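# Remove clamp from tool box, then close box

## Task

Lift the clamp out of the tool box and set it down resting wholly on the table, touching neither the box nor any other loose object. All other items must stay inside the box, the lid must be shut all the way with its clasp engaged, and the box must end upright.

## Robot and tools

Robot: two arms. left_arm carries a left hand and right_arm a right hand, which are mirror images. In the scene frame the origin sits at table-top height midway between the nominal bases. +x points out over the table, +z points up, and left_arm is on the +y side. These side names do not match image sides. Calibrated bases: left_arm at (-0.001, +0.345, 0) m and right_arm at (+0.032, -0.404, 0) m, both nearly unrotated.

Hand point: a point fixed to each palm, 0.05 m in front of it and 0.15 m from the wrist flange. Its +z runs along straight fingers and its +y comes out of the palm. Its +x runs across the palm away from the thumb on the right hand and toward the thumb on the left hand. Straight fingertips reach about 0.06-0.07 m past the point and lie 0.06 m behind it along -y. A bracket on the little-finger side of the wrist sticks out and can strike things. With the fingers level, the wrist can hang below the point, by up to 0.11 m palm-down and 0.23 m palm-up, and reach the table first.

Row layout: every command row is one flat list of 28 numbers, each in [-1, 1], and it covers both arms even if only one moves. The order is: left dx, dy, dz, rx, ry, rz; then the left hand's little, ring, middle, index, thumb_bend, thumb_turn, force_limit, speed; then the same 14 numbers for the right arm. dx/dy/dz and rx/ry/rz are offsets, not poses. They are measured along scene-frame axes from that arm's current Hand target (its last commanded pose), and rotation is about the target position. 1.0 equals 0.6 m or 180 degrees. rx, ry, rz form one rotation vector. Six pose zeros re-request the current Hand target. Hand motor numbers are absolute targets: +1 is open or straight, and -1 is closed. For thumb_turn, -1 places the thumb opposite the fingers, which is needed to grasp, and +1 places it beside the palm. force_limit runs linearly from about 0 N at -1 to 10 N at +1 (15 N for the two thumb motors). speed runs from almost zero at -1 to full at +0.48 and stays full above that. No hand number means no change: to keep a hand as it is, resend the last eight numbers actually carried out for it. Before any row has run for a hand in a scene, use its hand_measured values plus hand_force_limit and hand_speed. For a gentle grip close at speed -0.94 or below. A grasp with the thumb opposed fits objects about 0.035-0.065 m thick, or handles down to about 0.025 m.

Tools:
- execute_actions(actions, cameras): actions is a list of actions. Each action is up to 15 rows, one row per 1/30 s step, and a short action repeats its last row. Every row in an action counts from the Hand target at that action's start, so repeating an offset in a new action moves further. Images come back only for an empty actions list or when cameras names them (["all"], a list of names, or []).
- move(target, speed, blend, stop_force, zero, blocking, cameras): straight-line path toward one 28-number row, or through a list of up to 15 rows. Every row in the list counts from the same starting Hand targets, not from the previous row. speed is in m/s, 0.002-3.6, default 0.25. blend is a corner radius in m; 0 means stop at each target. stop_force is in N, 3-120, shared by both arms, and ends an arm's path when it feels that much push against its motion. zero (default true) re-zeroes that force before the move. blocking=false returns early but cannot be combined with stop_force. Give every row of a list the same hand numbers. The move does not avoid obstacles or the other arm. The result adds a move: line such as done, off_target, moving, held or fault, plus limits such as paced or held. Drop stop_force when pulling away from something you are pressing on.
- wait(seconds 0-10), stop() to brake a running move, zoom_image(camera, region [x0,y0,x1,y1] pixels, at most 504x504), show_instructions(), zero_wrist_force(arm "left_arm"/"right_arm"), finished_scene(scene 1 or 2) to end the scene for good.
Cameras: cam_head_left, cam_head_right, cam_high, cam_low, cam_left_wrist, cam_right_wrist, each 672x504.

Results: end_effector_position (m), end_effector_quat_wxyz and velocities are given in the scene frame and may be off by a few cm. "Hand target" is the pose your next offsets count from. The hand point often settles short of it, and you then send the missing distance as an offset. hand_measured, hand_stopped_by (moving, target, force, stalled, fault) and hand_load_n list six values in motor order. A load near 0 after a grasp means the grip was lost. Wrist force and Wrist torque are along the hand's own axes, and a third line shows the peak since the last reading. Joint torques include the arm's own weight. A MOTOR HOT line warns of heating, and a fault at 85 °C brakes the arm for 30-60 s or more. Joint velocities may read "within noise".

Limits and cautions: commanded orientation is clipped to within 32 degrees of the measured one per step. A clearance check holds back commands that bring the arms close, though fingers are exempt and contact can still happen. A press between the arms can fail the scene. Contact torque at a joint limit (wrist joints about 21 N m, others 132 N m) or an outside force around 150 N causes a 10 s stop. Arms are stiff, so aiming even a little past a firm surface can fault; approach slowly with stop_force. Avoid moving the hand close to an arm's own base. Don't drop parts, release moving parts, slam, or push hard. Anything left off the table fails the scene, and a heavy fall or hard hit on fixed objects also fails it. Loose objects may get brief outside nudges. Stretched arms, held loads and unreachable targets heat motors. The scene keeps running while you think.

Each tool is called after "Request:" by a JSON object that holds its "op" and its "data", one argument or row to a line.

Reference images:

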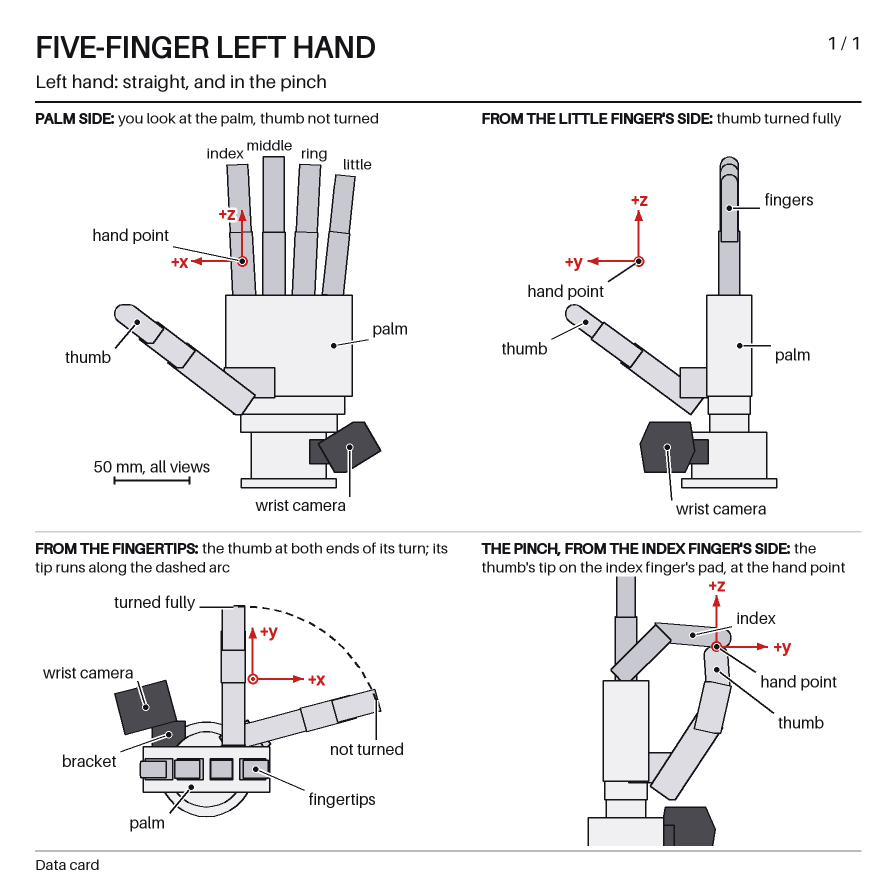

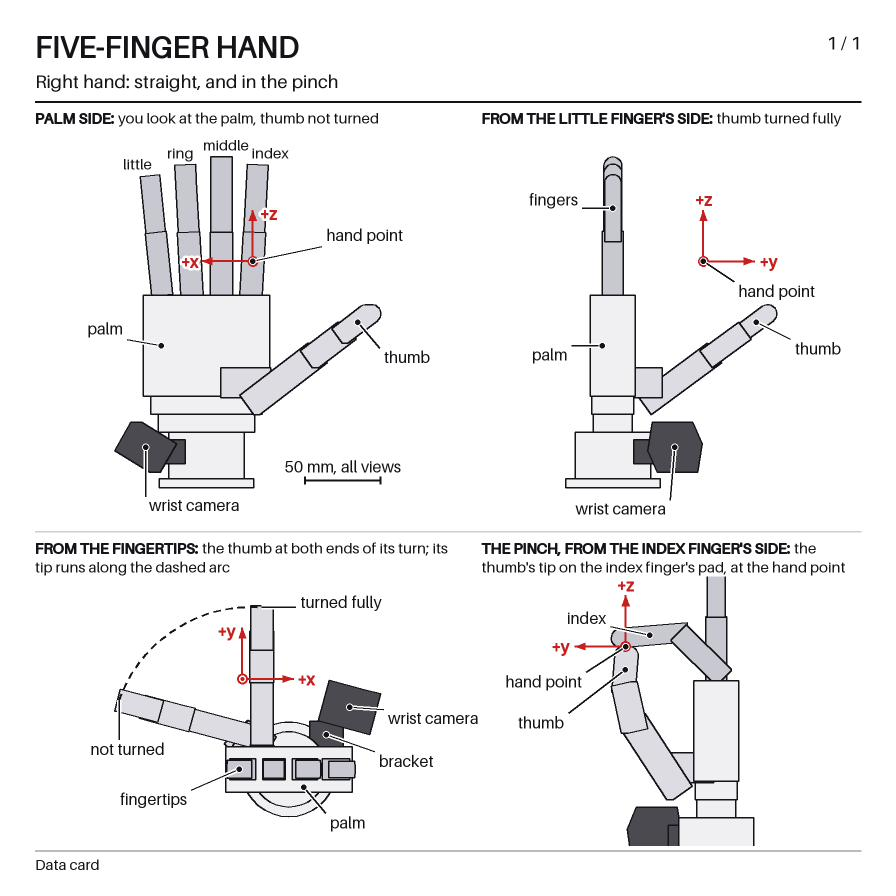

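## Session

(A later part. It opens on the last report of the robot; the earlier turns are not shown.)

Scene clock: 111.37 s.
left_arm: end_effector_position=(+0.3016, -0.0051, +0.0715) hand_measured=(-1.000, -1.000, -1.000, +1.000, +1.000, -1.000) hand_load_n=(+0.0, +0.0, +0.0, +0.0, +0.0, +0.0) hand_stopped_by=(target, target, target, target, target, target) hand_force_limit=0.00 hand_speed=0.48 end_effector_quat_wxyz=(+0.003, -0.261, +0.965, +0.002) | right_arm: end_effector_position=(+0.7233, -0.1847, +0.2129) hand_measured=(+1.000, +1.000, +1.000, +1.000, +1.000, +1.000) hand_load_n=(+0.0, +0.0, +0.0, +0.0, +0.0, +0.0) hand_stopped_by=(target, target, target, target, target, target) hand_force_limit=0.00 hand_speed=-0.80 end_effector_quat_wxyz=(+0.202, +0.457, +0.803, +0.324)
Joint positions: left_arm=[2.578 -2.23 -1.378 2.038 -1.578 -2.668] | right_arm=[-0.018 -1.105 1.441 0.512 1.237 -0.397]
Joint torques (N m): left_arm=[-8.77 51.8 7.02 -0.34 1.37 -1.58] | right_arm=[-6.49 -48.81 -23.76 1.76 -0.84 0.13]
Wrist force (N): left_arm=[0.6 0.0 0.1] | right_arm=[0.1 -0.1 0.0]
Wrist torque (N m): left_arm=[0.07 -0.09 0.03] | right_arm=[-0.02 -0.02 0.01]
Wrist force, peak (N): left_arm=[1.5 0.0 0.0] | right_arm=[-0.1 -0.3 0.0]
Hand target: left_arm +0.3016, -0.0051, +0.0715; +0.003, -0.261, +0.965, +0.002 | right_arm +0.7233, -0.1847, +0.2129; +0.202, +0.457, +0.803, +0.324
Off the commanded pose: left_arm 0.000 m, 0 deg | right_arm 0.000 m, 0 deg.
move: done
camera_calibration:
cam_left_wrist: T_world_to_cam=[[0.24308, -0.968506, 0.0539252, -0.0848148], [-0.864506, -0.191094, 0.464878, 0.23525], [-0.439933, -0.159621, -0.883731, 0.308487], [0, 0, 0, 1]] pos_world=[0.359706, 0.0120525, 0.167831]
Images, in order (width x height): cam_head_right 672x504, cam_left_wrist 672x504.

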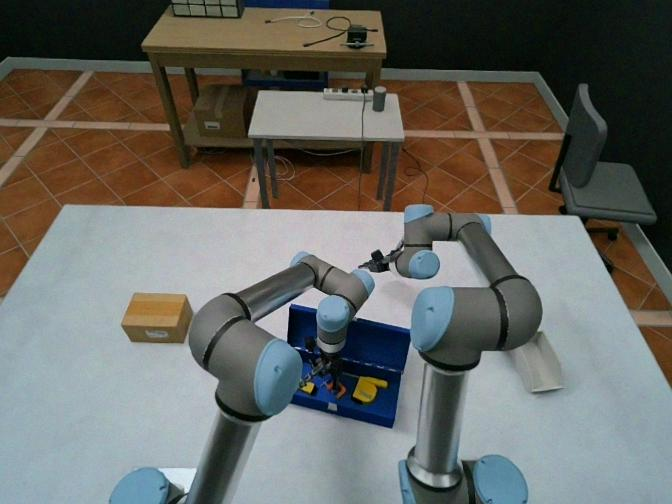

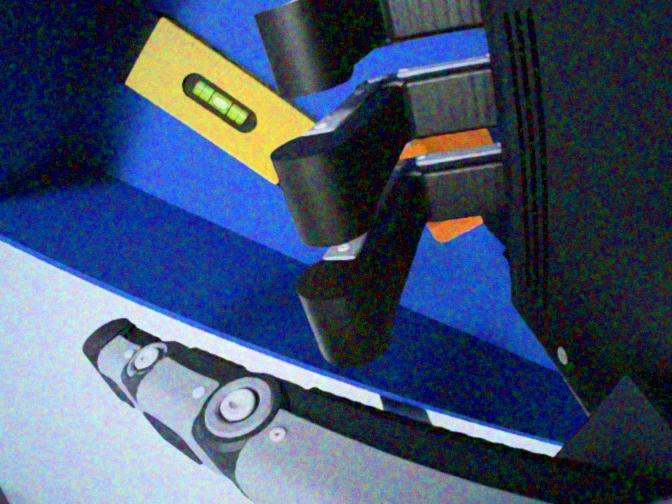

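Request:
{"op": "move", "data": {
  "target": [
    [0,0,0.08,0,0,0,-1,-1,-1,1,1,-1,0,0.48, 0,0,0,0,0,0,1,1,1,1,1,1,0,-0.8],
    [0.0403,-0.1292,0.01,-0.197,-0.2393,0.0857,-1,-1,0.15,0.15,1,-1,0,0.48, 0,0,0,0,0,0,1,1,1,1,1,1,0,-0.8]
  ],
  "speed": 0.4,
  "cameras": ["cam_left_wrist"]
}}

Request:
{"op": "zoom_image", "data": {
  "camera": "cam_left_wrist",
  "region": [60, 100, 340, 380]
}}

Scene clock: 116.23 s.
left_arm: end_effector_position=(+0.3259, -0.0827, +0.0776) hand_measured=(-1.000, -1.000, +0.150, +0.612, +1.000, -1.000) hand_load_n=(+0.5, +0.0, +0.0, +2.0, +0.0, +0.0) hand_stopped_by=(target, target, target, force, target, target) hand_force_limit=0.00 hand_speed=0.48 end_effector_quat_wxyz=(+0.272, -0.355, +0.810, -0.378) | right_arm: end_effector_position=(+0.7233, -0.1847, +0.2129) hand_measured=(+1.000, +1.000, +1.000, +1.000, +1.000, +1.000) hand_load_n=(+0.0, +0.0, +0.0, +0.0, +0.0, +0.0) hand_stopped_by=(target, target, target, target, target, target) hand_force_limit=0.00 hand_speed=-0.80 end_effector_quat_wxyz=(+0.202, +0.457, +0.803, +0.324)
Joint positions: left_arm=[2.465 -1.779 -1.969 3.142 -1.692 -3.014] | right_arm=[-0.018 -1.105 1.441 0.512 1.237 -0.397]
Joint torques (N m): left_arm=[7.19 21.9 12.34 -3.2 -1.89 -1.54] | right_arm=[-5.93 -49.46 -24.87 1.71 -0.87 0.17]
Wrist force (N): left_arm=[0.5 -2.9 -5.3] | right_arm=[-0.1 0.3 0.0]
Wrist torque (N m): left_arm=[0.64 -0.12 -0.02] | right_arm=[0.04 0.01 0.01]
Wrist force, peak (N): left_arm=[0.6 -6.3 -2.5] | right_arm=[0.0 -0.2 -0.2]
Hand target: left_arm +0.3258, -0.0827, +0.0775; +0.272, -0.355, +0.810, -0.378 | right_arm +0.7233, -0.1847, +0.2129; +0.202, +0.457, +0.803, +0.324
Off the commanded pose: left_arm 0.000 m, 0 deg | right_arm 0.000 m, 0 deg.
move: done
camera_calibration:
cam_left_wrist: T_world_to_cam=[[0.145485, -0.636275, 0.75762, -0.161435], [-0.937759, -0.332762, -0.0993874, 0.294504], [0.315345, -0.696005, -0.645085, 0.00311621], [0, 0, 0, 1]] pos_world=[0.298677, -0.00254864, 0.153587]
Images, in order (width x height): cam_left_wrist 672x504.

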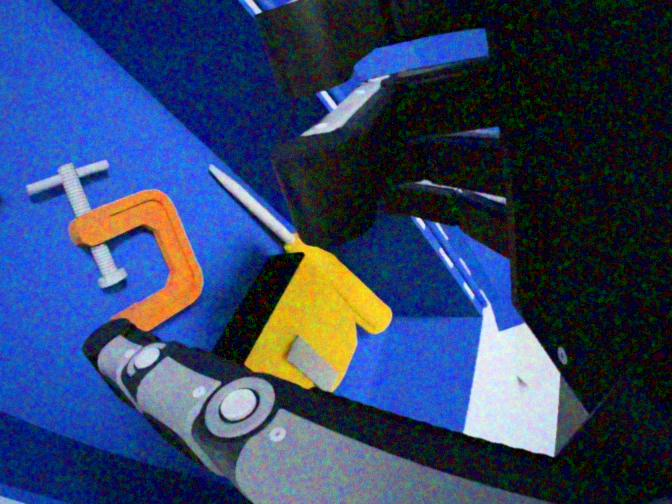

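Scaled by 1.800 from the camera's 672x504 image, which has a finer 960x720 frame.

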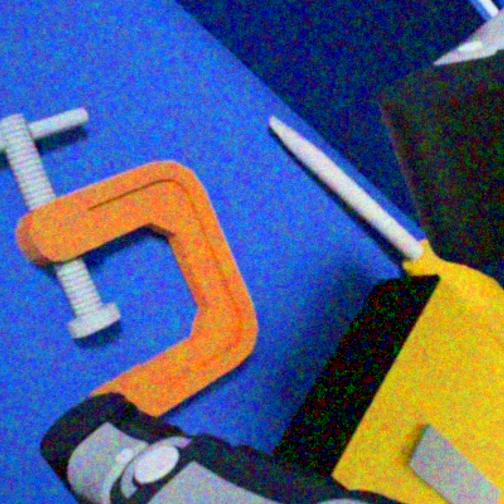

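Request:
{"op": "move", "data": {
  "target": [
    [-0.0397,0.0603,0.0875,0.197,0.2393,-0.0857,-1,-1,-1,1,1,-1,0,0.48, 0,0,0,0,0,0,1,1,1,1,1,1,0,-0.8],
    [-0.0397,0.0603,-0.0067,0.197,0.2393,-0.0857,-1,-1,-1,1,1,-1,0,0.48, 0,0,0,0,0,0,1,1,1,1,1,1,0,-0.8]
  ],
  "speed": [0.4,0.1],
  "cameras": ["cam_head_right"]
}}

Request:
{"op": "zoom_image", "data": {
  "camera": "cam_head_right",
  "region": [300, 355, 384, 415]
}}

Scene clock: 121.53 s.
left_arm: end_effector_position=(+0.3019, -0.0464, +0.0735) hand_measured=(-1.000, -1.000, -1.000, +1.000, +1.000, -1.000) hand_load_n=(+0.0, +0.0, +0.0, +0.0, +0.0, +0.0) hand_stopped_by=(target, target, target, target, target, target) hand_force_limit=0.00 hand_speed=0.48 end_effector_quat_wxyz=(+0.003, -0.261, +0.965, +0.002) | right_arm: end_effector_position=(+0.7233, -0.1847, +0.2129) hand_measured=(+1.000, +1.000, +1.000, +1.000, +1.000, +1.000) hand_load_n=(+0.0, +0.0, +0.0, +0.0, +0.0, +0.0) hand_stopped_by=(target, target, target, target, target, target) hand_force_limit=0.00 hand_speed=-0.80 end_effector_quat_wxyz=(+0.202, +0.457, +0.803, +0.324)
Joint positions: left_arm=[2.513 -2.3 -1.25 1.98 -1.578 -2.733] | right_arm=[-0.018 -1.105 1.441 0.512 1.237 -0.397]
Joint torques (N m): left_arm=[6.58 51.64 33.8 -5.33 1.3 1.15] | right_arm=[-5.76 -50.29 -24.3 1.92 -0.94 0.15]
Wrist force (N): left_arm=[0.5 0.0 0.0] | right_arm=[0.1 0.0 0.0]
Wrist torque (N m): left_arm=[0.05 -0.08 0.04] | right_arm=[0.00 -0.01 0.01]
Wrist force, peak (N): left_arm=[0.5 -2.8 -5.8] | right_arm=[0.1 -0.2 0.3]
Hand target: left_arm +0.3020, -0.0465, +0.0735; +0.003, -0.261, +0.965, +0.002 | right_arm +0.7233, -0.1847, +0.2129; +0.202, +0.457, +0.803, +0.324
Off the commanded pose: left_arm 0.000 m, 0 deg | right_arm 0.000 m, 0 deg.
move: done
Images, in order (width x height): cam_head_right 672x504.

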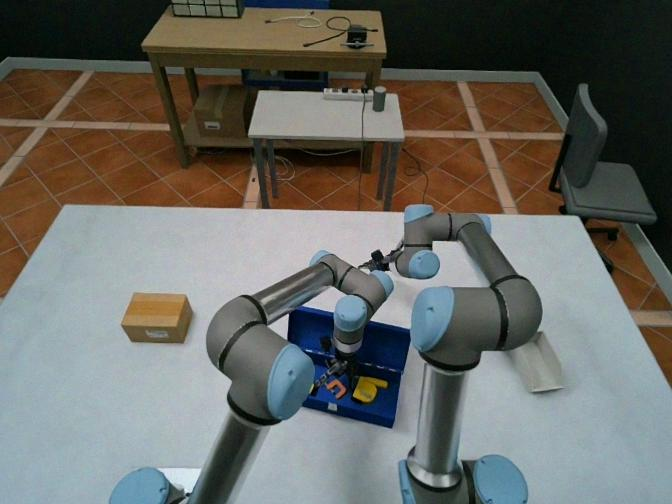

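Scaled by 6.000 from the camera's 672x504 image, which has a finer 960x720 frame.

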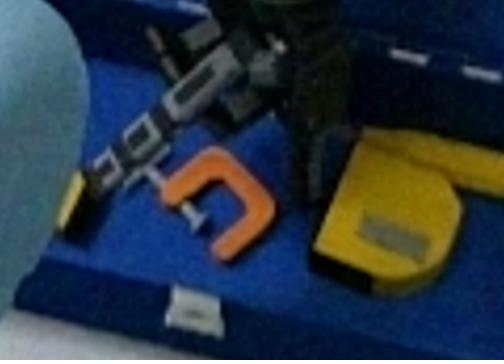

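Request:
{"op": "move", "data": {
  "target": [
    [0,-0.0667,0,0,0,0,-1,-1,-1,1,1,-1,0,0.48, 0,0,0,0,0,0,1,1,1,1,1,1,0,-0.8],
    [0,-0.0667,0.08,0,0,0,-1,-1,-1,1,1,-1,0,0.48, 0,0,0,0,0,0,1,1,1,1,1,1,0,-0.8]
  ],
  "speed": [0.06,0.3]
}}

Request:
{"op": "move", "data": {
  "target": [0.0367,0.0195,-0.10,-0.2126,-0.2244,0.0448,-1,-1,0.15,-1,0.85,-1,0,0.48, 0,0,0,0,0,0,1,1,1,1,1,1,0,-0.8],
  "speed": 0.4,
  "cameras": ["cam_left_wrist"]
}}

Request:
{"op": "zoom_image", "data": {
  "camera": "cam_left_wrist",
  "region": [60, 100, 340, 380]
}}

Scene clock: 124.53 s.
left_arm: end_effector_position=(+0.3020, -0.0865, +0.1214) hand_measured=(-1.000, -1.000, -1.000, +1.000, +1.000, -1.000) hand_load_n=(+0.0, +0.0, +0.5, +0.0, +0.0, +0.0) hand_stopped_by=(target, target, target, target, target, target) hand_force_limit=0.00 hand_speed=0.48 end_effector_quat_wxyz=(+0.003, -0.261, +0.965, +0.002) | right_arm: end_effector_position=(+0.7233, -0.1847, +0.2129) hand_measured=(+1.000, +1.000, +1.000, +1.000, +1.000, +1.000) hand_load_n=(+0.0, +0.0, +0.0, +0.0, +0.0, +0.0) hand_stopped_by=(target, target, target, target, target, target) hand_force_limit=0.00 hand_speed=-0.80 end_effector_quat_wxyz=(+0.202, +0.457, +0.803, +0.324)
Joint positions: left_arm=[2.457 -2.338 -1.053 1.82 -1.578 -2.789] | right_arm=[-0.018 -1.105 1.441 0.512 1.237 -0.397]
Joint torques (N m): left_arm=[7.18 55.35 15.59 -4.9 -1.23 1.93] | right_arm=[-5.9 -49.99 -24.62 1.83 -0.94 0.12]
Wrist force (N): left_arm=[0.6 0.2 0.2] | right_arm=[0.0 0.0 0.1]
Wrist torque (N m): left_arm=[0.06 -0.08 0.14] | right_arm=[-0.01 0.00 0.00]
Wrist force, peak (N): left_arm=[0.5 0.5 -2.6] | right_arm=[0.1 -0.3 -0.1]
Hand target: left_arm +0.3020, -0.0865, +0.1215; +0.003, -0.261, +0.965, +0.002 | right_arm +0.7233, -0.1847, +0.2129; +0.202, +0.457, +0.803, +0.324
Off the commanded pose: left_arm 0.000 m, 0 deg | right_arm 0.000 m, 0 deg.
move: done

Scene clock: 126.33 s.
left_arm: end_effector_position=(+0.3241, -0.0748, +0.0616) hand_measured=(-1.000, -1.000, +0.150, -1.000, +0.850, -1.000) hand_load_n=(+0.0, +0.0, +0.0, +0.0, +0.0, +0.0) hand_stopped_by=(target, target, target, target, target, target) hand_force_limit=0.00 hand_speed=0.48 end_effector_quat_wxyz=(+0.245, -0.297, +0.833, -0.396) end_effector_velocity=(+0.001, -0.001, +0.001) end_effector_angular_velocity=(-0.002, -0.005, +0.000) | right_arm: end_effector_position=(+0.7233, -0.1847, +0.2129) hand_measured=(+1.000, +1.000, +1.000, +1.000, +1.000, +1.000) hand_load_n=(+0.0, +0.0, +0.0, +0.0, +0.0, +0.0) hand_stopped_by=(target, target, target, target, target, target) hand_force_limit=0.00 hand_speed=-0.80 end_effector_quat_wxyz=(+0.202, +0.457, +0.803, +0.324)
Joint positions: left_arm=[2.548 -1.769 -2.031 3.198 -1.508 -2.887] | right_arm=[-0.018 -1.105 1.441 0.512 1.237 -0.397]
Joint velocities: left_arm=[0 0 0 0.005 -0.001 0.001] | right_arm=[within noise]
Joint torques (N m): left_arm=[-9 27.99 13.19 2 -1.21 1.94] | right_arm=[-6.07 -50.81 -24.69 1.88 -0.99 0.2]
Wrist force (N): left_arm=[0.4 1.9 -0.7] | right_arm=[0.1 -0.1 0.1]
Wrist torque (N m): left_arm=[0.38 -0.09 -0.05] | right_arm=[-0.02 -0.02 0.01]
Wrist force, peak (N): left_arm=[1.1 3.5 -1.6] | right_arm=[0.0 -0.2 0.2]
Hand target: left_arm +0.3240, -0.0748, +0.0615; +0.245, -0.297, +0.833, -0.396 | right_arm +0.7233, -0.1847, +0.2129; +0.202, +0.457, +0.803, +0.324
Off the commanded pose: left_arm 0.000 m, 0 deg | right_arm 0.000 m, 0 deg.
move: done
camera_calibration:
cam_left_wrist: T_world_to_cam=[[0.0557845, -0.650572, 0.757393, -0.116021], [-0.974943, -0.199105, -0.0992155, 0.315842], [0.215347, -0.73288, -0.645377, 0.028474], [0, 0, 0, 1]] pos_world=[0.308268, 0.00827331, 0.137587]
Images, in order (width x height): cam_left_wrist 672x504.

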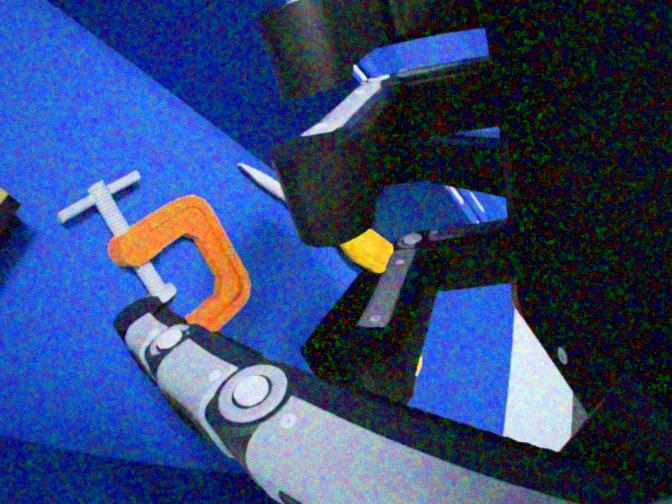

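Scaled by 1.800 from the camera's 672x504 image, which has a finer 960x720 frame.

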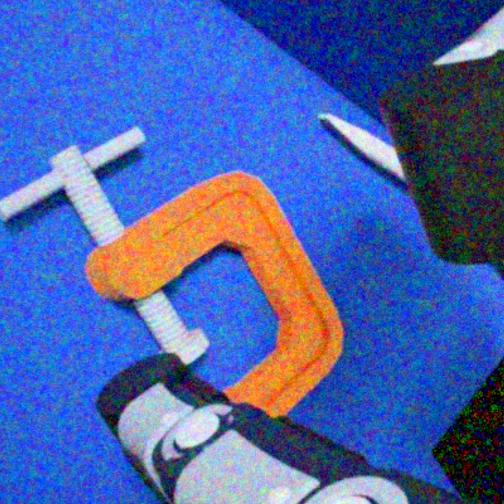

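Request:
{"op": "move", "data": {
  "target": [-0.0035,-0.0035,-0.0642,0,0,0,-1,-1,0.15,-1,0.85,-1,0,0.48, 0,0,0,0,0,0,1,1,1,1,1,1,0,-0.8],
  "speed": 0.05,
  "stop_force": 4,
  "cameras": ["cam_left_wrist"]
}}

Request:
{"op": "zoom_image", "data": {
  "camera": "cam_left_wrist",
  "region": [60, 100, 340, 380]
}}

Scene clock: 129.50 s.
left_arm: end_effector_position=(+0.3218, -0.0769, +0.0226) hand_measured=(-1.000, -1.000, +0.150, -1.000, +0.850, -1.000) hand_load_n=(+0.0, +0.0, -4.0, +0.0, +0.0, +0.0) hand_stopped_by=(target, target, target, target, target, target) hand_force_limit=0.00 hand_speed=0.48 end_effector_quat_wxyz=(+0.245, -0.297, +0.833, -0.396) | right_arm: end_effector_position=(+0.7233, -0.1847, +0.2129) hand_measured=(+1.000, +1.000, +1.000, +1.000, +1.000, +1.000) hand_load_n=(+0.0, +0.0, +0.5, +0.0, +0.0, +0.0) hand_stopped_by=(target, target, target, target, target, target) hand_force_limit=0.00 hand_speed=-0.80 end_effector_quat_wxyz=(+0.202, +0.457, +0.803, +0.324)
Joint positions: left_arm=[2.54 -1.838 -2.071 3.306 -1.516 -2.892] | right_arm=[-0.018 -1.105 1.441 0.512 1.237 -0.397]
Joint torques (N m): left_arm=[0.19 33.16 24.32 -2.03 0.46 -0.57] | right_arm=[-5.95 -50.54 -24.73 2.02 -1.04 0.21]
Wrist force (N): left_arm=[-0.4 -0.5 -4.6] | right_arm=[0.1 -0.1 0.0]
Wrist torque (N m): left_arm=[0.33 -0.19 0.00] | right_arm=[-0.02 -0.01 0.00]
Wrist force, peak (N): left_arm=[-0.4 -1.1 -5.2] | right_arm=[0.3 0.1 0.2]
Hand target: left_arm +0.3219, -0.0769, +0.0227; +0.245, -0.297, +0.833, -0.396 | right_arm +0.7233, -0.1847, +0.2129; +0.202, +0.457, +0.803, +0.324
Off the commanded pose: left_arm 0.000 m, 0 deg | right_arm 0.000 m, 0 deg.
move: contact (left_arm)
camera_calibration:
cam_left_wrist: T_world_to_cam=[[0.0558153, -0.650679, 0.757299, -0.0878019], [-0.974962, -0.19904, -0.0991595, 0.309419], [0.215254, -0.732803, -0.645497, 0.00234338], [0, 0, 0, 1]] pos_world=[0.306068, 0.00617313, 0.0986867]
Images, in order (width x height): cam_left_wrist 672x504.

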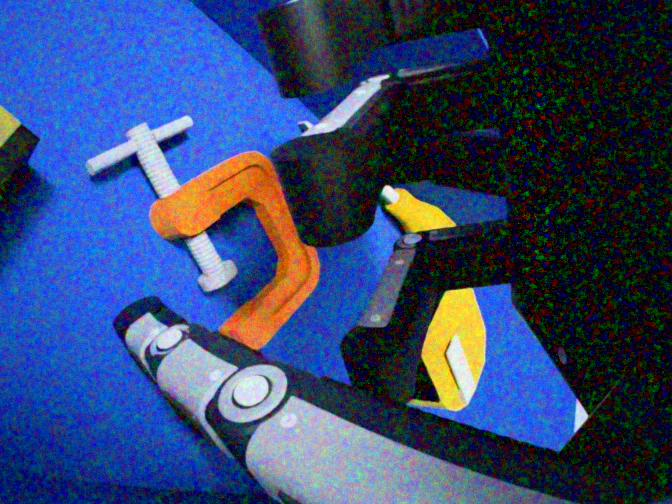

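Scaled by 1.800 from the camera's 672x504 image, which has a finer 960x720 frame.

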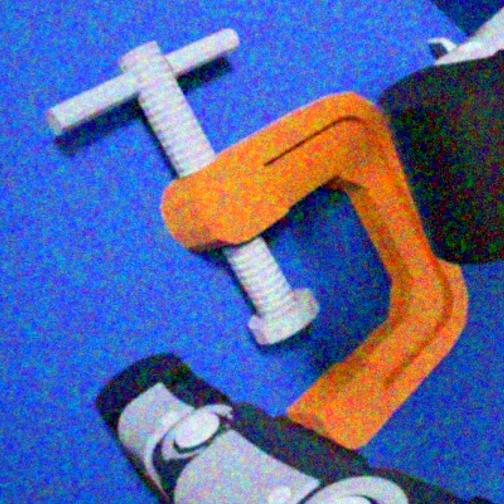

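Request:
{"op": "move", "data": {
  "target": [
    [0,0,0.0033,0,0,0,-1,-1,0.15,-1,0.62,-1,-0.3,-0.7, 0,0,0,0,0,0,1,1,1,1,1,1,0,-0.8],
    [0,0,0.0033,0,0,0,-1,-1,-0.2,-1,0.62,-1,-0.3,-0.8, 0,0,0,0,0,0,1,1,1,1,1,1,0,-0.8]
  ],
  "speed": 0.05,
  "cameras": ["cam_left_wrist"]
}}

Request:
{"op": "zoom_image", "data": {
  "camera": "cam_left_wrist",
  "region": [60, 100, 340, 380]
}}

Scene clock: 132.20 s.
left_arm: end_effector_position=(+0.3219, -0.0769, +0.0247) hand_measured=(-1.000, -1.000, -0.032, -1.000, +0.620, -1.000) hand_load_n=(+0.0, +0.0, +4.5, +0.0, +4.0, +0.5) hand_stopped_by=(target, target, force, target, target, target) hand_force_limit=-0.30 hand_speed=-0.80 end_effector_quat_wxyz=(+0.245, -0.297, +0.833, -0.396) | right_arm: end_effector_position=(+0.7233, -0.1847, +0.2129) hand_measured=(+1.000, +1.000, +1.000, +1.000, +1.000, +1.000) hand_load_n=(+0.0, +0.0, +0.0, +0.0, +0.0, +0.0) hand_stopped_by=(target, target, target, target, target, target) hand_force_limit=0.00 hand_speed=-0.80 end_effector_quat_wxyz=(+0.202, +0.457, +0.803, +0.324)
Joint positions: left_arm=[2.54 -1.834 -2.069 3.301 -1.515 -2.892] | right_arm=[-0.018 -1.105 1.441 0.512 1.237 -0.397]
Joint torques (N m): left_arm=[6.17 26.46 24.19 1.19 1.32 1.86] | right_arm=[-6.08 -50.64 -25.3 1.86 -0.99 0.39]
Wrist force (N): left_arm=[0.2 -0.1 -2.2] | right_arm=[0.0 -0.2 -0.1]
Wrist torque (N m): left_arm=[0.21 -0.10 -0.01] | right_arm=[-0.03 0.00 0.00]
Wrist force, peak (N): left_arm=[-0.4 -0.8 -5.0] | right_arm=[-0.2 -0.2 0.2]
Hand target: left_arm +0.3219, -0.0769, +0.0246; +0.245, -0.297, +0.833, -0.396 | right_arm +0.7233, -0.1847, +0.2129; +0.202, +0.457, +0.803, +0.324
Off the commanded pose: left_arm 0.000 m, 0 deg | right_arm 0.000 m, 0 deg.
move: done
camera_calibration:
cam_left_wrist: T_world_to_cam=[[0.0557103, -0.650587, 0.757386, -0.0892937], [-0.974947, -0.199055, -0.0992732, 0.309624], [0.215348, -0.732881, -0.645377, 0.00359421], [0, 0, 0, 1]] pos_world=[0.306068, 0.00617323, 0.100687]
Images, in order (width x height): cam_left_wrist 672x504.

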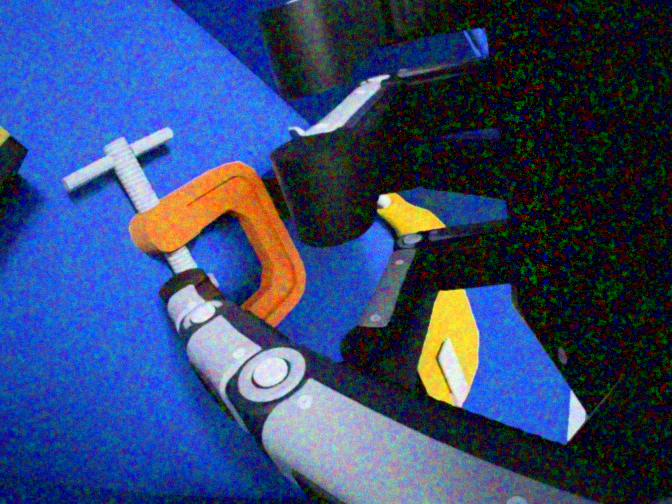

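Scaled by 1.800 from the camera's 672x504 image, which has a finer 960x720 frame.

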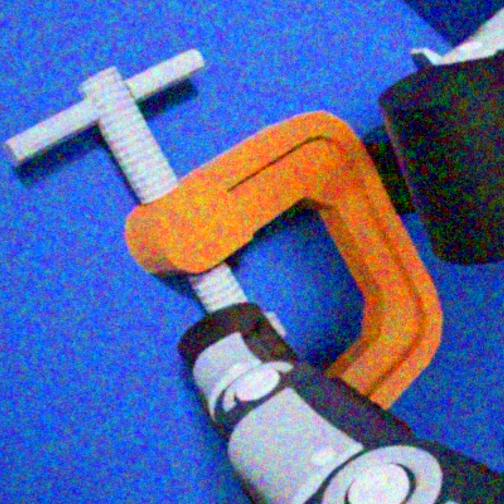

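Request:
{"op": "move", "data": {
  "target": [0,0,0.0667,0,0,0,-1,-1,-0.2,-1,0.62,-1,-0.3,-0.8, 0,0,0,0,0,0,1,1,1,1,1,1,0,-0.8],
  "speed": 0.05,
  "cameras": ["cam_left_wrist"]
}}

Request:
{"op": "zoom_image", "data": {
  "camera": "cam_left_wrist",
  "region": [60, 100, 340, 380]
}}

Scene clock: 133.73 s.
left_arm: end_effector_position=(+0.3220, -0.0770, +0.0648) hand_measured=(-1.000, -1.000, -0.032, -1.000, +0.620, -1.000) hand_load_n=(+0.0, +0.0, +0.0, +0.0, +0.0, +0.0) hand_stopped_by=(target, target, force, target, target, target) hand_force_limit=-0.30 hand_speed=-0.80 end_effector_quat_wxyz=(+0.245, -0.297, +0.833, -0.396) | right_arm: end_effector_position=(+0.7233, -0.1847, +0.2129) hand_measured=(+1.000, +1.000, +1.000, +1.000, +1.000, +1.000) hand_load_n=(+0.0, +0.0, +0.0, +0.0, +0.0, +0.0) hand_stopped_by=(target, target, target, target, target, target) hand_force_limit=0.00 hand_speed=-0.80 end_effector_quat_wxyz=(+0.202, +0.457, +0.803, +0.324)
Joint positions: left_arm=[2.54 -1.766 -2.025 3.189 -1.515 -2.892] | right_arm=[-0.018 -1.105 1.441 0.512 1.237 -0.397]
Joint torques (N m): left_arm=[2.78 21.88 6.72 1.88 0.81 0.68] | right_arm=[-6.59 -50.57 -25.05 2.02 -1.13 0.16]
Wrist force (N): left_arm=[0.6 1.8 -0.4] | right_arm=[0.1 -0.1 0.1]
Wrist torque (N m): left_arm=[0.34 -0.11 -0.03] | right_arm=[-0.02 -0.02 0.00]
Wrist force, peak (N): left_arm=[0.7 -0.1 -2.3] | right_arm=[0.2 -0.2 0.2]
Hand target: left_arm +0.3219, -0.0769, +0.0647; +0.245, -0.297, +0.833, -0.396 | right_arm +0.7233, -0.1847, +0.2129; +0.202, +0.457, +0.803, +0.324
Off the commanded pose: left_arm 0.000 m, 0 deg | right_arm 0.000 m, 0 deg.
move: done
camera_calibration:
cam_left_wrist: T_world_to_cam=[[0.055515, -0.650454, 0.757515, -0.11977], [-0.974934, -0.199029, -0.0994508, 0.313714], [0.215455, -0.733006, -0.645199, 0.0293863], [0, 0, 0, 1]] pos_world=[0.306168, 0.00607331, 0.140887]
Images, in order (width x height): cam_left_wrist 672x504.

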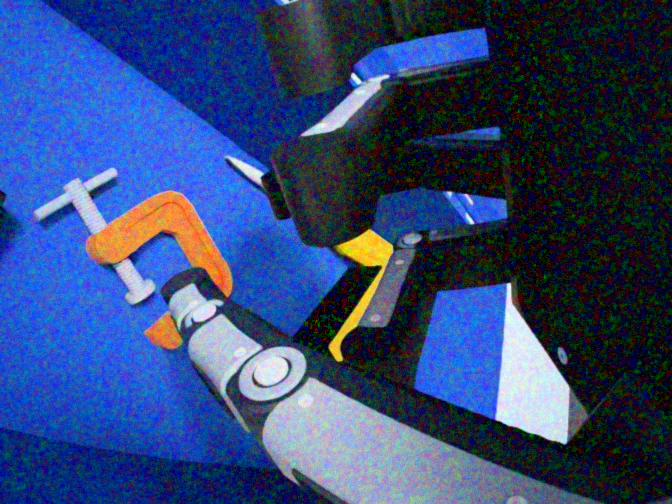

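Scaled by 1.800 from the camera's 672x504 image, which has a finer 960x720 frame.

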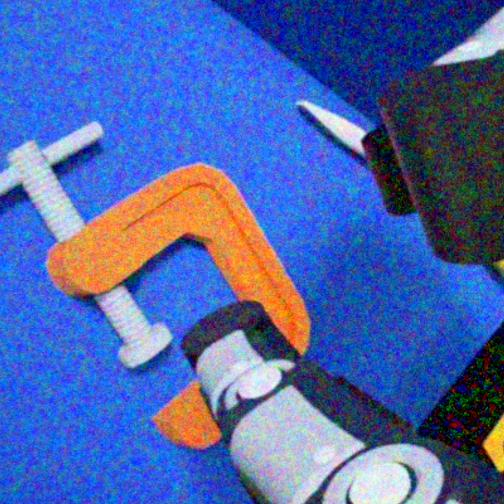

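Request:
{"op": "move", "data": {
  "target": [-0.0035,0.014,-0.025,-0.016,-0.0154,0,-1,-1,0.2,-1,0.8,-1,0,0.48, 0,0,0,0,0,0,1,1,1,1,1,1,0,-0.8],
  "speed": 0.1
}}

Request:
{"op": "move", "data": {
  "target": [0,0,-0.054,0,0,0,-1,-1,0.2,-1,0.8,-1,0,0.48, 0,0,0,0,0,0,1,1,1,1,1,1,0,-0.8],
  "speed": 0.04,
  "stop_force": 4,
  "cameras": ["cam_left_wrist"]
}}

Request:
{"op": "zoom_image", "data": {
  "camera": "cam_left_wrist",
  "region": [60, 100, 340, 380]
}}

Scene clock: 138.20 s.
left_arm: end_effector_position=(+0.3198, -0.0684, +0.0497) hand_measured=(-1.000, -1.000, +0.200, -1.000, +0.800, -1.000) hand_load_n=(+0.0, +0.0, +0.0, +0.0, +0.0, +0.0) hand_stopped_by=(target, target, target, target, target, target) hand_force_limit=0.00 hand_speed=0.48 end_effector_quat_wxyz=(+0.258, -0.294, +0.817, -0.424) | right_arm: end_effector_position=(+0.7233, -0.1847, +0.2129) hand_measured=(+1.000, +1.000, +1.000, +1.000, +1.000, +1.000) hand_load_n=(+0.0, +0.0, +0.0, +0.0, +0.0, +0.0) hand_stopped_by=(target, target, target, target, target, target) hand_force_limit=0.00 hand_speed=-0.80 end_effector_quat_wxyz=(+0.202, +0.457, +0.803, +0.324)
Joint positions: left_arm=[2.566 -1.747 -2.128 3.34 -1.486 -2.89] | right_arm=[-0.018 -1.105 1.441 0.512 1.237 -0.397]
Joint torques (N m): left_arm=[-8.29 19.46 30.18 0.78 -1.26 1] | right_arm=[-6.47 -51.17 -25.2 1.91 -1.11 0.3]
Wrist force (N): left_arm=[0.5 1.9 -0.7] | right_arm=[0.0 0.1 -0.1]
Wrist torque (N m): left_arm=[0.38 -0.10 -0.05] | right_arm=[0.01 0.01 0.00]
Wrist force, peak (N): left_arm=[0.3 2.4 -0.5] | right_arm=[0.1 -0.3 -0.2]
Hand target: left_arm +0.3198, -0.0685, +0.0497; +0.258, -0.294, +0.817, -0.424 | right_arm +0.7233, -0.1847, +0.2129; +0.202, +0.457, +0.803, +0.324
Off the commanded pose: left_arm 0.000 m, 0 deg | right_arm 0.000 m, 0 deg.
move: done

Scene clock: 139.87 s.
left_arm: end_effector_position=(+0.3198, -0.0685, +0.0240) hand_measured=(-1.000, -1.000, +0.200, -1.000, +0.800, -1.000) hand_load_n=(+0.0, +0.0, +0.0, +0.0, +1.5, -1.5) hand_stopped_by=(target, target, target, target, target, target) hand_force_limit=0.00 hand_speed=0.48 end_effector_quat_wxyz=(+0.258, -0.294, +0.817, -0.424) | right_arm: end_effector_position=(+0.7233, -0.1847, +0.2129) hand_measured=(+1.000, +1.000, +1.000, +1.000, +1.000, +1.000) hand_load_n=(+0.0, +0.0, +0.0, +0.0, +0.0, +0.0) hand_stopped_by=(target, target, target, target, target, target) hand_force_limit=0.00 hand_speed=-0.80 end_effector_quat_wxyz=(+0.202, +0.457, +0.803, +0.324)
Joint positions: left_arm=[2.566 -1.797 -2.154 3.416 -1.486 -2.89] | right_arm=[-0.018 -1.105 1.441 0.512 1.237 -0.397]
Joint torques (N m): left_arm=[-4.3 20.14 32.04 1.88 -1.24 -0.4] | right_arm=[-5.59 -51.58 -24.55 2.02 -1.11 0.3]
Wrist force (N): left_arm=[-0.2 1.1 -3.0] | right_arm=[0.0 0.0 0.1]
Wrist torque (N m): left_arm=[0.23 -0.11 -0.02] | right_arm=[0.01 -0.01 0.01]
Wrist force, peak (N): left_arm=[-2.9 -13.1 -14.6] | right_arm=[0.1 -0.1 0.2]
Hand target: left_arm +0.3198, -0.0685, +0.0240; +0.258, -0.294, +0.817, -0.424 (not the last commanded pose) | right_arm +0.7233, -0.1847, +0.2129; +0.202, +0.457, +0.803, +0.324
Off the commanded pose: left_arm 0.007 m, 0 deg | right_arm 0.000 m, 0 deg.
move: contact (left_arm)
camera_calibration:
cam_left_wrist: T_world_to_cam=[[0.0182769, -0.611713, 0.790869, -0.0694111], [-0.969264, -0.20494, -0.136115, 0.307878], [0.245344, -0.764073, -0.596657, -0.00304174], [0, 0, 0, 1]] pos_world=[0.30043, 0.0183127, 0.094987]
Images, in order (width x height): cam_left_wrist 672x504.

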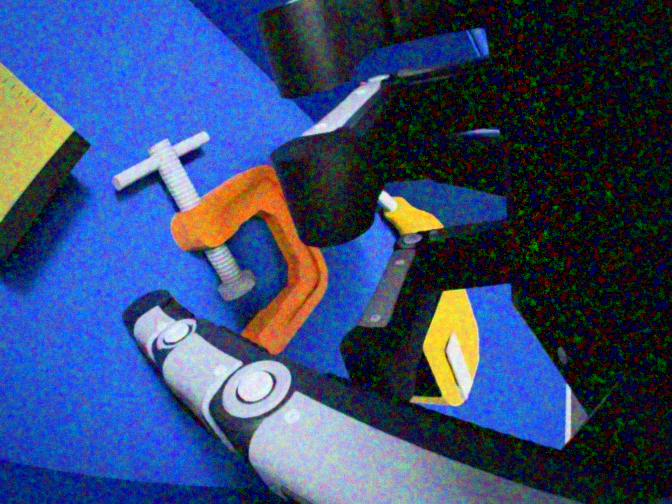

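Scaled by 1.800 from the camera's 672x504 image, which has a finer 960x720 frame.

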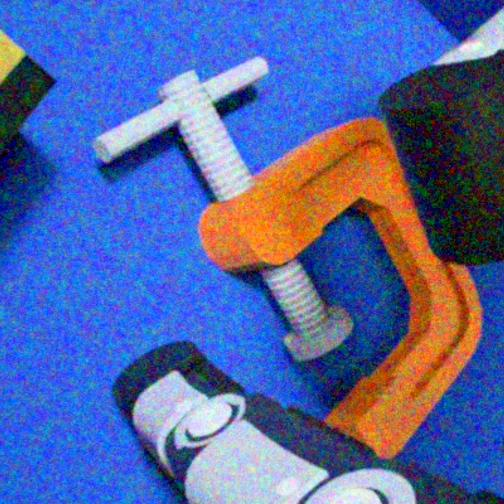

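Request:
{"op": "move", "data": {
  "target": [
    [0,0,0.0017,0,0,0,-1,-1,0.2,-1,0.6,-1,-0.3,-0.5, 0,0,0,0,0,0,1,1,1,1,1,1,0,-0.8]
  ],
  "speed": 0.05
}}

Request:
{"op": "move", "data": {
  "target": [0,0,-0.008,0,0,0,-1,-1,0.2,-1,0.6,-1,-0.3,-0.5, 0,0,0,0,0,0,1,1,1,1,1,1,0,-0.8],
  "speed": 0.01,
  "stop_force": 3
}}

Request:
{"op": "move", "data": {
  "target": [0,0,0,0,0,0,-1,-1,-0.25,-1,0.6,-1,0.0,-0.8, 0,0,0,0,0,0,1,1,1,1,1,1,0,-0.8],
  "speed": 0.05,
  "cameras": ["cam_left_wrist"]
}}

Request:
{"op": "zoom_image", "data": {
  "camera": "cam_left_wrist",
  "region": [60, 100, 340, 380]
}}

Scene clock: 141.37 s.
left_arm: end_effector_position=(+0.3198, -0.0685, +0.0250) hand_measured=(-1.000, -1.000, +0.200, -1.000, +0.600, -1.000) hand_load_n=(+0.0, +0.0, +0.0, +0.0, +0.0, +0.0) hand_stopped_by=(target, target, target, target, target, target) hand_force_limit=-0.30 hand_speed=-0.50 end_effector_quat_wxyz=(+0.258, -0.294, +0.817, -0.424) | right_arm: end_effector_position=(+0.7233, -0.1847, +0.2129) hand_measured=(+1.000, +1.000, +1.000, +1.000, +1.000, +1.000) hand_load_n=(+0.0, +0.0, +0.0, +0.0, +0.0, +0.0) hand_stopped_by=(target, target, target, target, target, target) hand_force_limit=0.00 hand_speed=-0.80 end_effector_quat_wxyz=(+0.202, +0.457, +0.803, +0.324)
Joint positions: left_arm=[2.566 -1.795 -2.153 3.413 -1.486 -2.89] | right_arm=[-0.018 -1.105 1.441 0.512 1.237 -0.397]
Joint torques (N m): left_arm=[1.15 31.44 30.39 -1.45 -1.26 -0.46] | right_arm=[-5.89 -51.08 -25.13 1.98 -1 0.11]
Wrist force (N): left_arm=[0.4 1.6 -0.8] | right_arm=[0.0 -0.2 0.2]
Wrist torque (N m): left_arm=[0.33 -0.09 -0.05] | right_arm=[-0.04 0.00 -0.01]
Wrist force, peak (N): left_arm=[-0.5 1.0 -3.2] | right_arm=[0.1 0.3 0.2]
Hand target: left_arm +0.3198, -0.0685, +0.0250; +0.258, -0.294, +0.817, -0.424 | right_arm +0.7233, -0.1847, +0.2129; +0.202, +0.457, +0.803, +0.324
Off the commanded pose: left_arm 0.000 m, 0 deg | right_arm 0.000 m, 0 deg.
move: done

Scene clock: 142.87 s.
left_arm: end_effector_position=(+0.3198, -0.0685, +0.0212) hand_measured=(-1.000, -1.000, +0.200, -1.000, +0.600, -1.000) hand_load_n=(+0.0, +0.0, -1.5, +0.0, +0.5, +0.0) hand_stopped_by=(target, target, target, target, target, target) hand_force_limit=-0.30 hand_speed=-0.50 end_effector_quat_wxyz=(+0.258, -0.294, +0.817, -0.424) | right_arm: end_effector_position=(+0.7233, -0.1847, +0.2129) hand_measured=(+1.000, +1.000, +1.000, +1.000, +1.000, +1.000) hand_load_n=(+0.0, +0.0, +0.0, +0.0, +0.0, -0.5) hand_stopped_by=(target, target, target, target, target, target) hand_force_limit=0.00 hand_speed=-0.80 end_effector_quat_wxyz=(+0.202, +0.457, +0.803, +0.324)
Joint positions: left_arm=[2.566 -1.803 -2.156 3.425 -1.486 -2.89] | right_arm=[-0.018 -1.105 1.441 0.512 1.237 -0.397]
Joint torques (N m): left_arm=[3.2 31.94 31.62 -1.2 -1.21 -0.29] | right_arm=[-6.3 -52.35 -24.85 1.96 -0.97 0.26]
Wrist force (N): left_arm=[0.3 0.4 -2.9] | right_arm=[0.0 -0.2 0.1]
Wrist torque (N m): left_arm=[0.26 -0.09 -0.04] | right_arm=[-0.04 -0.01 0.00]
Wrist force, peak (N): left_arm=[-0.3 -2.9 -5.7] | right_arm=[0.1 -0.3 0.0]
Hand target: left_arm +0.3198, -0.0685, +0.0212; +0.258, -0.294, +0.817, -0.424 (not the last commanded pose) | right_arm +0.7233, -0.1847, +0.2129; +0.202, +0.457, +0.803, +0.324
Off the commanded pose: left_arm 0.001 m, 0 deg | right_arm 0.000 m, 0 deg.
move: contact (left_arm)

Scene clock: 143.47 s.
left_arm: end_effector_position=(+0.3198, -0.0685, +0.0212) hand_measured=(-1.000, -1.000, +0.018, -1.000, +0.602, -1.000) hand_load_n=(+0.0, +0.0, +5.5, +0.0, +5.0, +1.5) hand_stopped_by=(target, target, force, target, target, target) hand_force_limit=0.00 hand_speed=-0.80 end_effector_quat_wxyz=(+0.258, -0.294, +0.817, -0.424) | right_arm: end_effector_position=(+0.7233, -0.1847, +0.2129) hand_measured=(+1.000, +1.000, +1.000, +1.000, +1.000, +1.000) hand_load_n=(+0.0, +0.0, +0.0, +0.0, +0.0, +0.0) hand_stopped_by=(target, target, target, target, target, target) hand_force_limit=0.00 hand_speed=-0.80 end_effector_quat_wxyz=(+0.202, +0.457, +0.803, +0.324)
Joint positions: left_arm=[2.566 -1.803 -2.156 3.425 -1.486 -2.89] | right_arm=[-0.018 -1.105 1.441 0.512 1.237 -0.397]
Joint torques (N m): left_arm=[2.76 30.21 27.51 -0.9 -1.23 -0.35] | right_arm=[-5.96 -51.79 -24.31 1.91 -1.05 0.21]
Wrist force (N): left_arm=[-0.1 1.0 -0.8] | right_arm=[0.1 0.1 -0.1]
Wrist torque (N m): left_arm=[0.29 -0.04 -0.06] | right_arm=[0.02 -0.01 0.01]
Wrist force, peak (N): left_arm=[0.8 0.7 -3.4] | right_arm=[0.1 -0.1 0.2]
Hand target: left_arm +0.3198, -0.0685, +0.0212; +0.258, -0.294, +0.817, -0.424 | right_arm +0.7233, -0.1847, +0.2129; +0.202, +0.457, +0.803, +0.324
Off the commanded pose: left_arm 0.000 m, 0 deg | right_arm 0.000 m, 0 deg.
move: done
camera_calibration:
cam_left_wrist: T_world_to_cam=[[0.0181806, -0.611668, 0.790905, -0.0670929], [-0.969262, -0.204902, -0.136186, 0.307488], [0.245359, -0.764119, -0.596592, -0.00478158], [0, 0, 0, 1]] pos_world=[0.30043, 0.0183127, 0.0920871]
Images, in order (width x height): cam_left_wrist 672x504.

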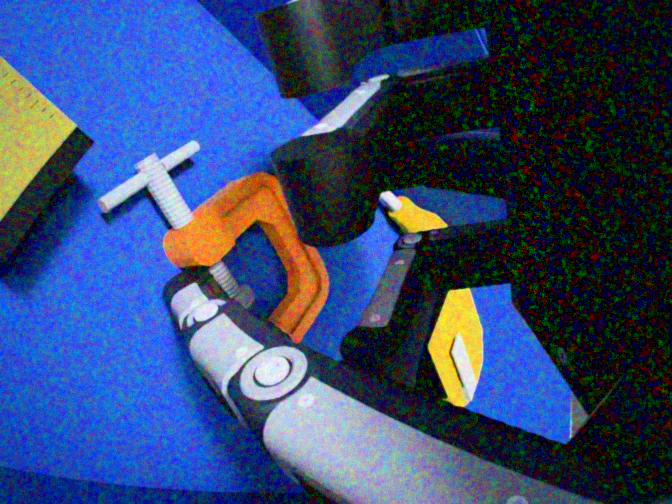

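Scaled by 1.800 from the camera's 672x504 image, which has a finer 960x720 frame.

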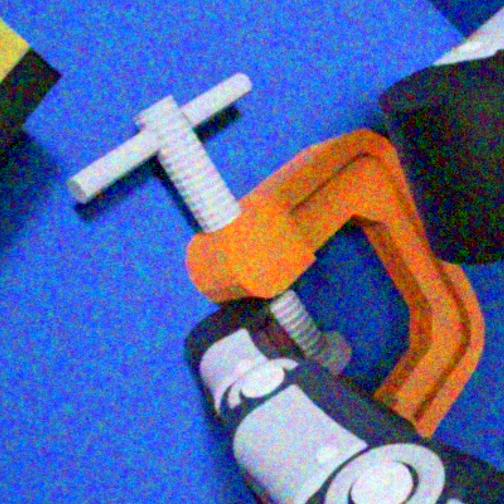

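Request:
{"op": "move", "data": {
  "target": [0,0,0.04,0,0,0,-1,-1,-0.25,-1,0.6,-1,0.0,-0.8, 0,0,0,0,0,0,1,1,1,1,1,1,0,-0.8],
  "speed": 0.04,
  "cameras": ["cam_left_wrist"]
}}

Request:
{"op": "zoom_image", "data": {
  "camera": "cam_left_wrist",
  "region": [60, 100, 340, 380]
}}

Scene clock: 144.70 s.
left_arm: end_effector_position=(+0.3199, -0.0686, +0.0453) hand_measured=(-1.000, -1.000, +0.018, -1.000, +0.600, -1.000) hand_load_n=(+0.0, +0.0, +0.0, +0.0, +0.0, +0.5) hand_stopped_by=(target, target, force, target, target, target) hand_force_limit=0.00 hand_speed=-0.80 end_effector_quat_wxyz=(+0.258, -0.294, +0.817, -0.424) | right_arm: end_effector_position=(+0.7233, -0.1847, +0.2129) hand_measured=(+1.000, +1.000, +1.000, +1.000, +1.000, +1.000) hand_load_n=(+0.0, +0.0, +0.0, +0.5, +0.0, +0.0) hand_stopped_by=(target, target, target, target, target, target) hand_force_limit=0.00 hand_speed=-0.80 end_effector_quat_wxyz=(+0.202, +0.457, +0.803, +0.324)
Joint positions: left_arm=[2.566 -1.755 -2.132 3.353 -1.486 -2.89] | right_arm=[-0.018 -1.105 1.441 0.512 1.237 -0.397]
Joint torques (N m): left_arm=[0.84 19.76 9.41 1.93 -1.06 -1.14] | right_arm=[-6.46 -51.16 -25.46 2.05 -1.12 0.32]
Wrist force (N): left_arm=[0.4 1.6 -0.7] | right_arm=[0.0 0.0 0.0]
Wrist torque (N m): left_arm=[0.33 -0.09 -0.05] | right_arm=[0.00 -0.01 0.01]
Wrist force, peak (N): left_arm=[0.4 2.8 -0.2] | right_arm=[0.0 -0.2 0.2]
Hand target: left_arm +0.3198, -0.0685, +0.0452; +0.258, -0.294, +0.817, -0.424 | right_arm +0.7233, -0.1847, +0.2129; +0.202, +0.457, +0.803, +0.324
Off the commanded pose: left_arm 0.000 m, 0 deg | right_arm 0.000 m, 0 deg.
move: done
camera_calibration:
cam_left_wrist: T_world_to_cam=[[0.0181283, -0.611563, 0.790988, -0.0862123], [-0.96924, -0.20496, -0.136254, 0.310849], [0.245449, -0.764187, -0.596467, 0.00945517], [0, 0, 0, 1]] pos_world=[0.30053, 0.0182129, 0.116187]
Images, in order (width x height): cam_left_wrist 672x504.

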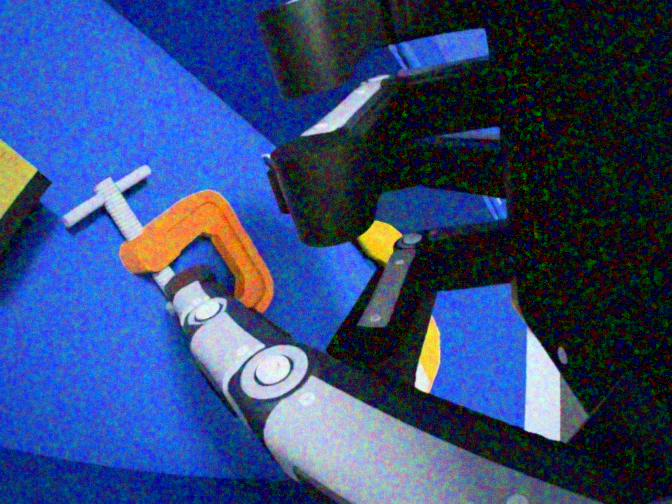

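Scaled by 1.800 from the camera's 672x504 image, which has a finer 960x720 frame.

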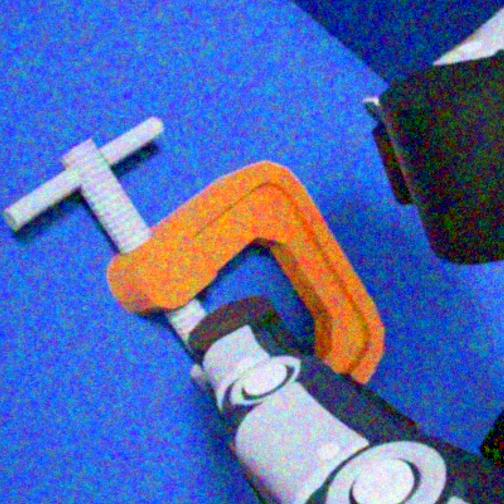

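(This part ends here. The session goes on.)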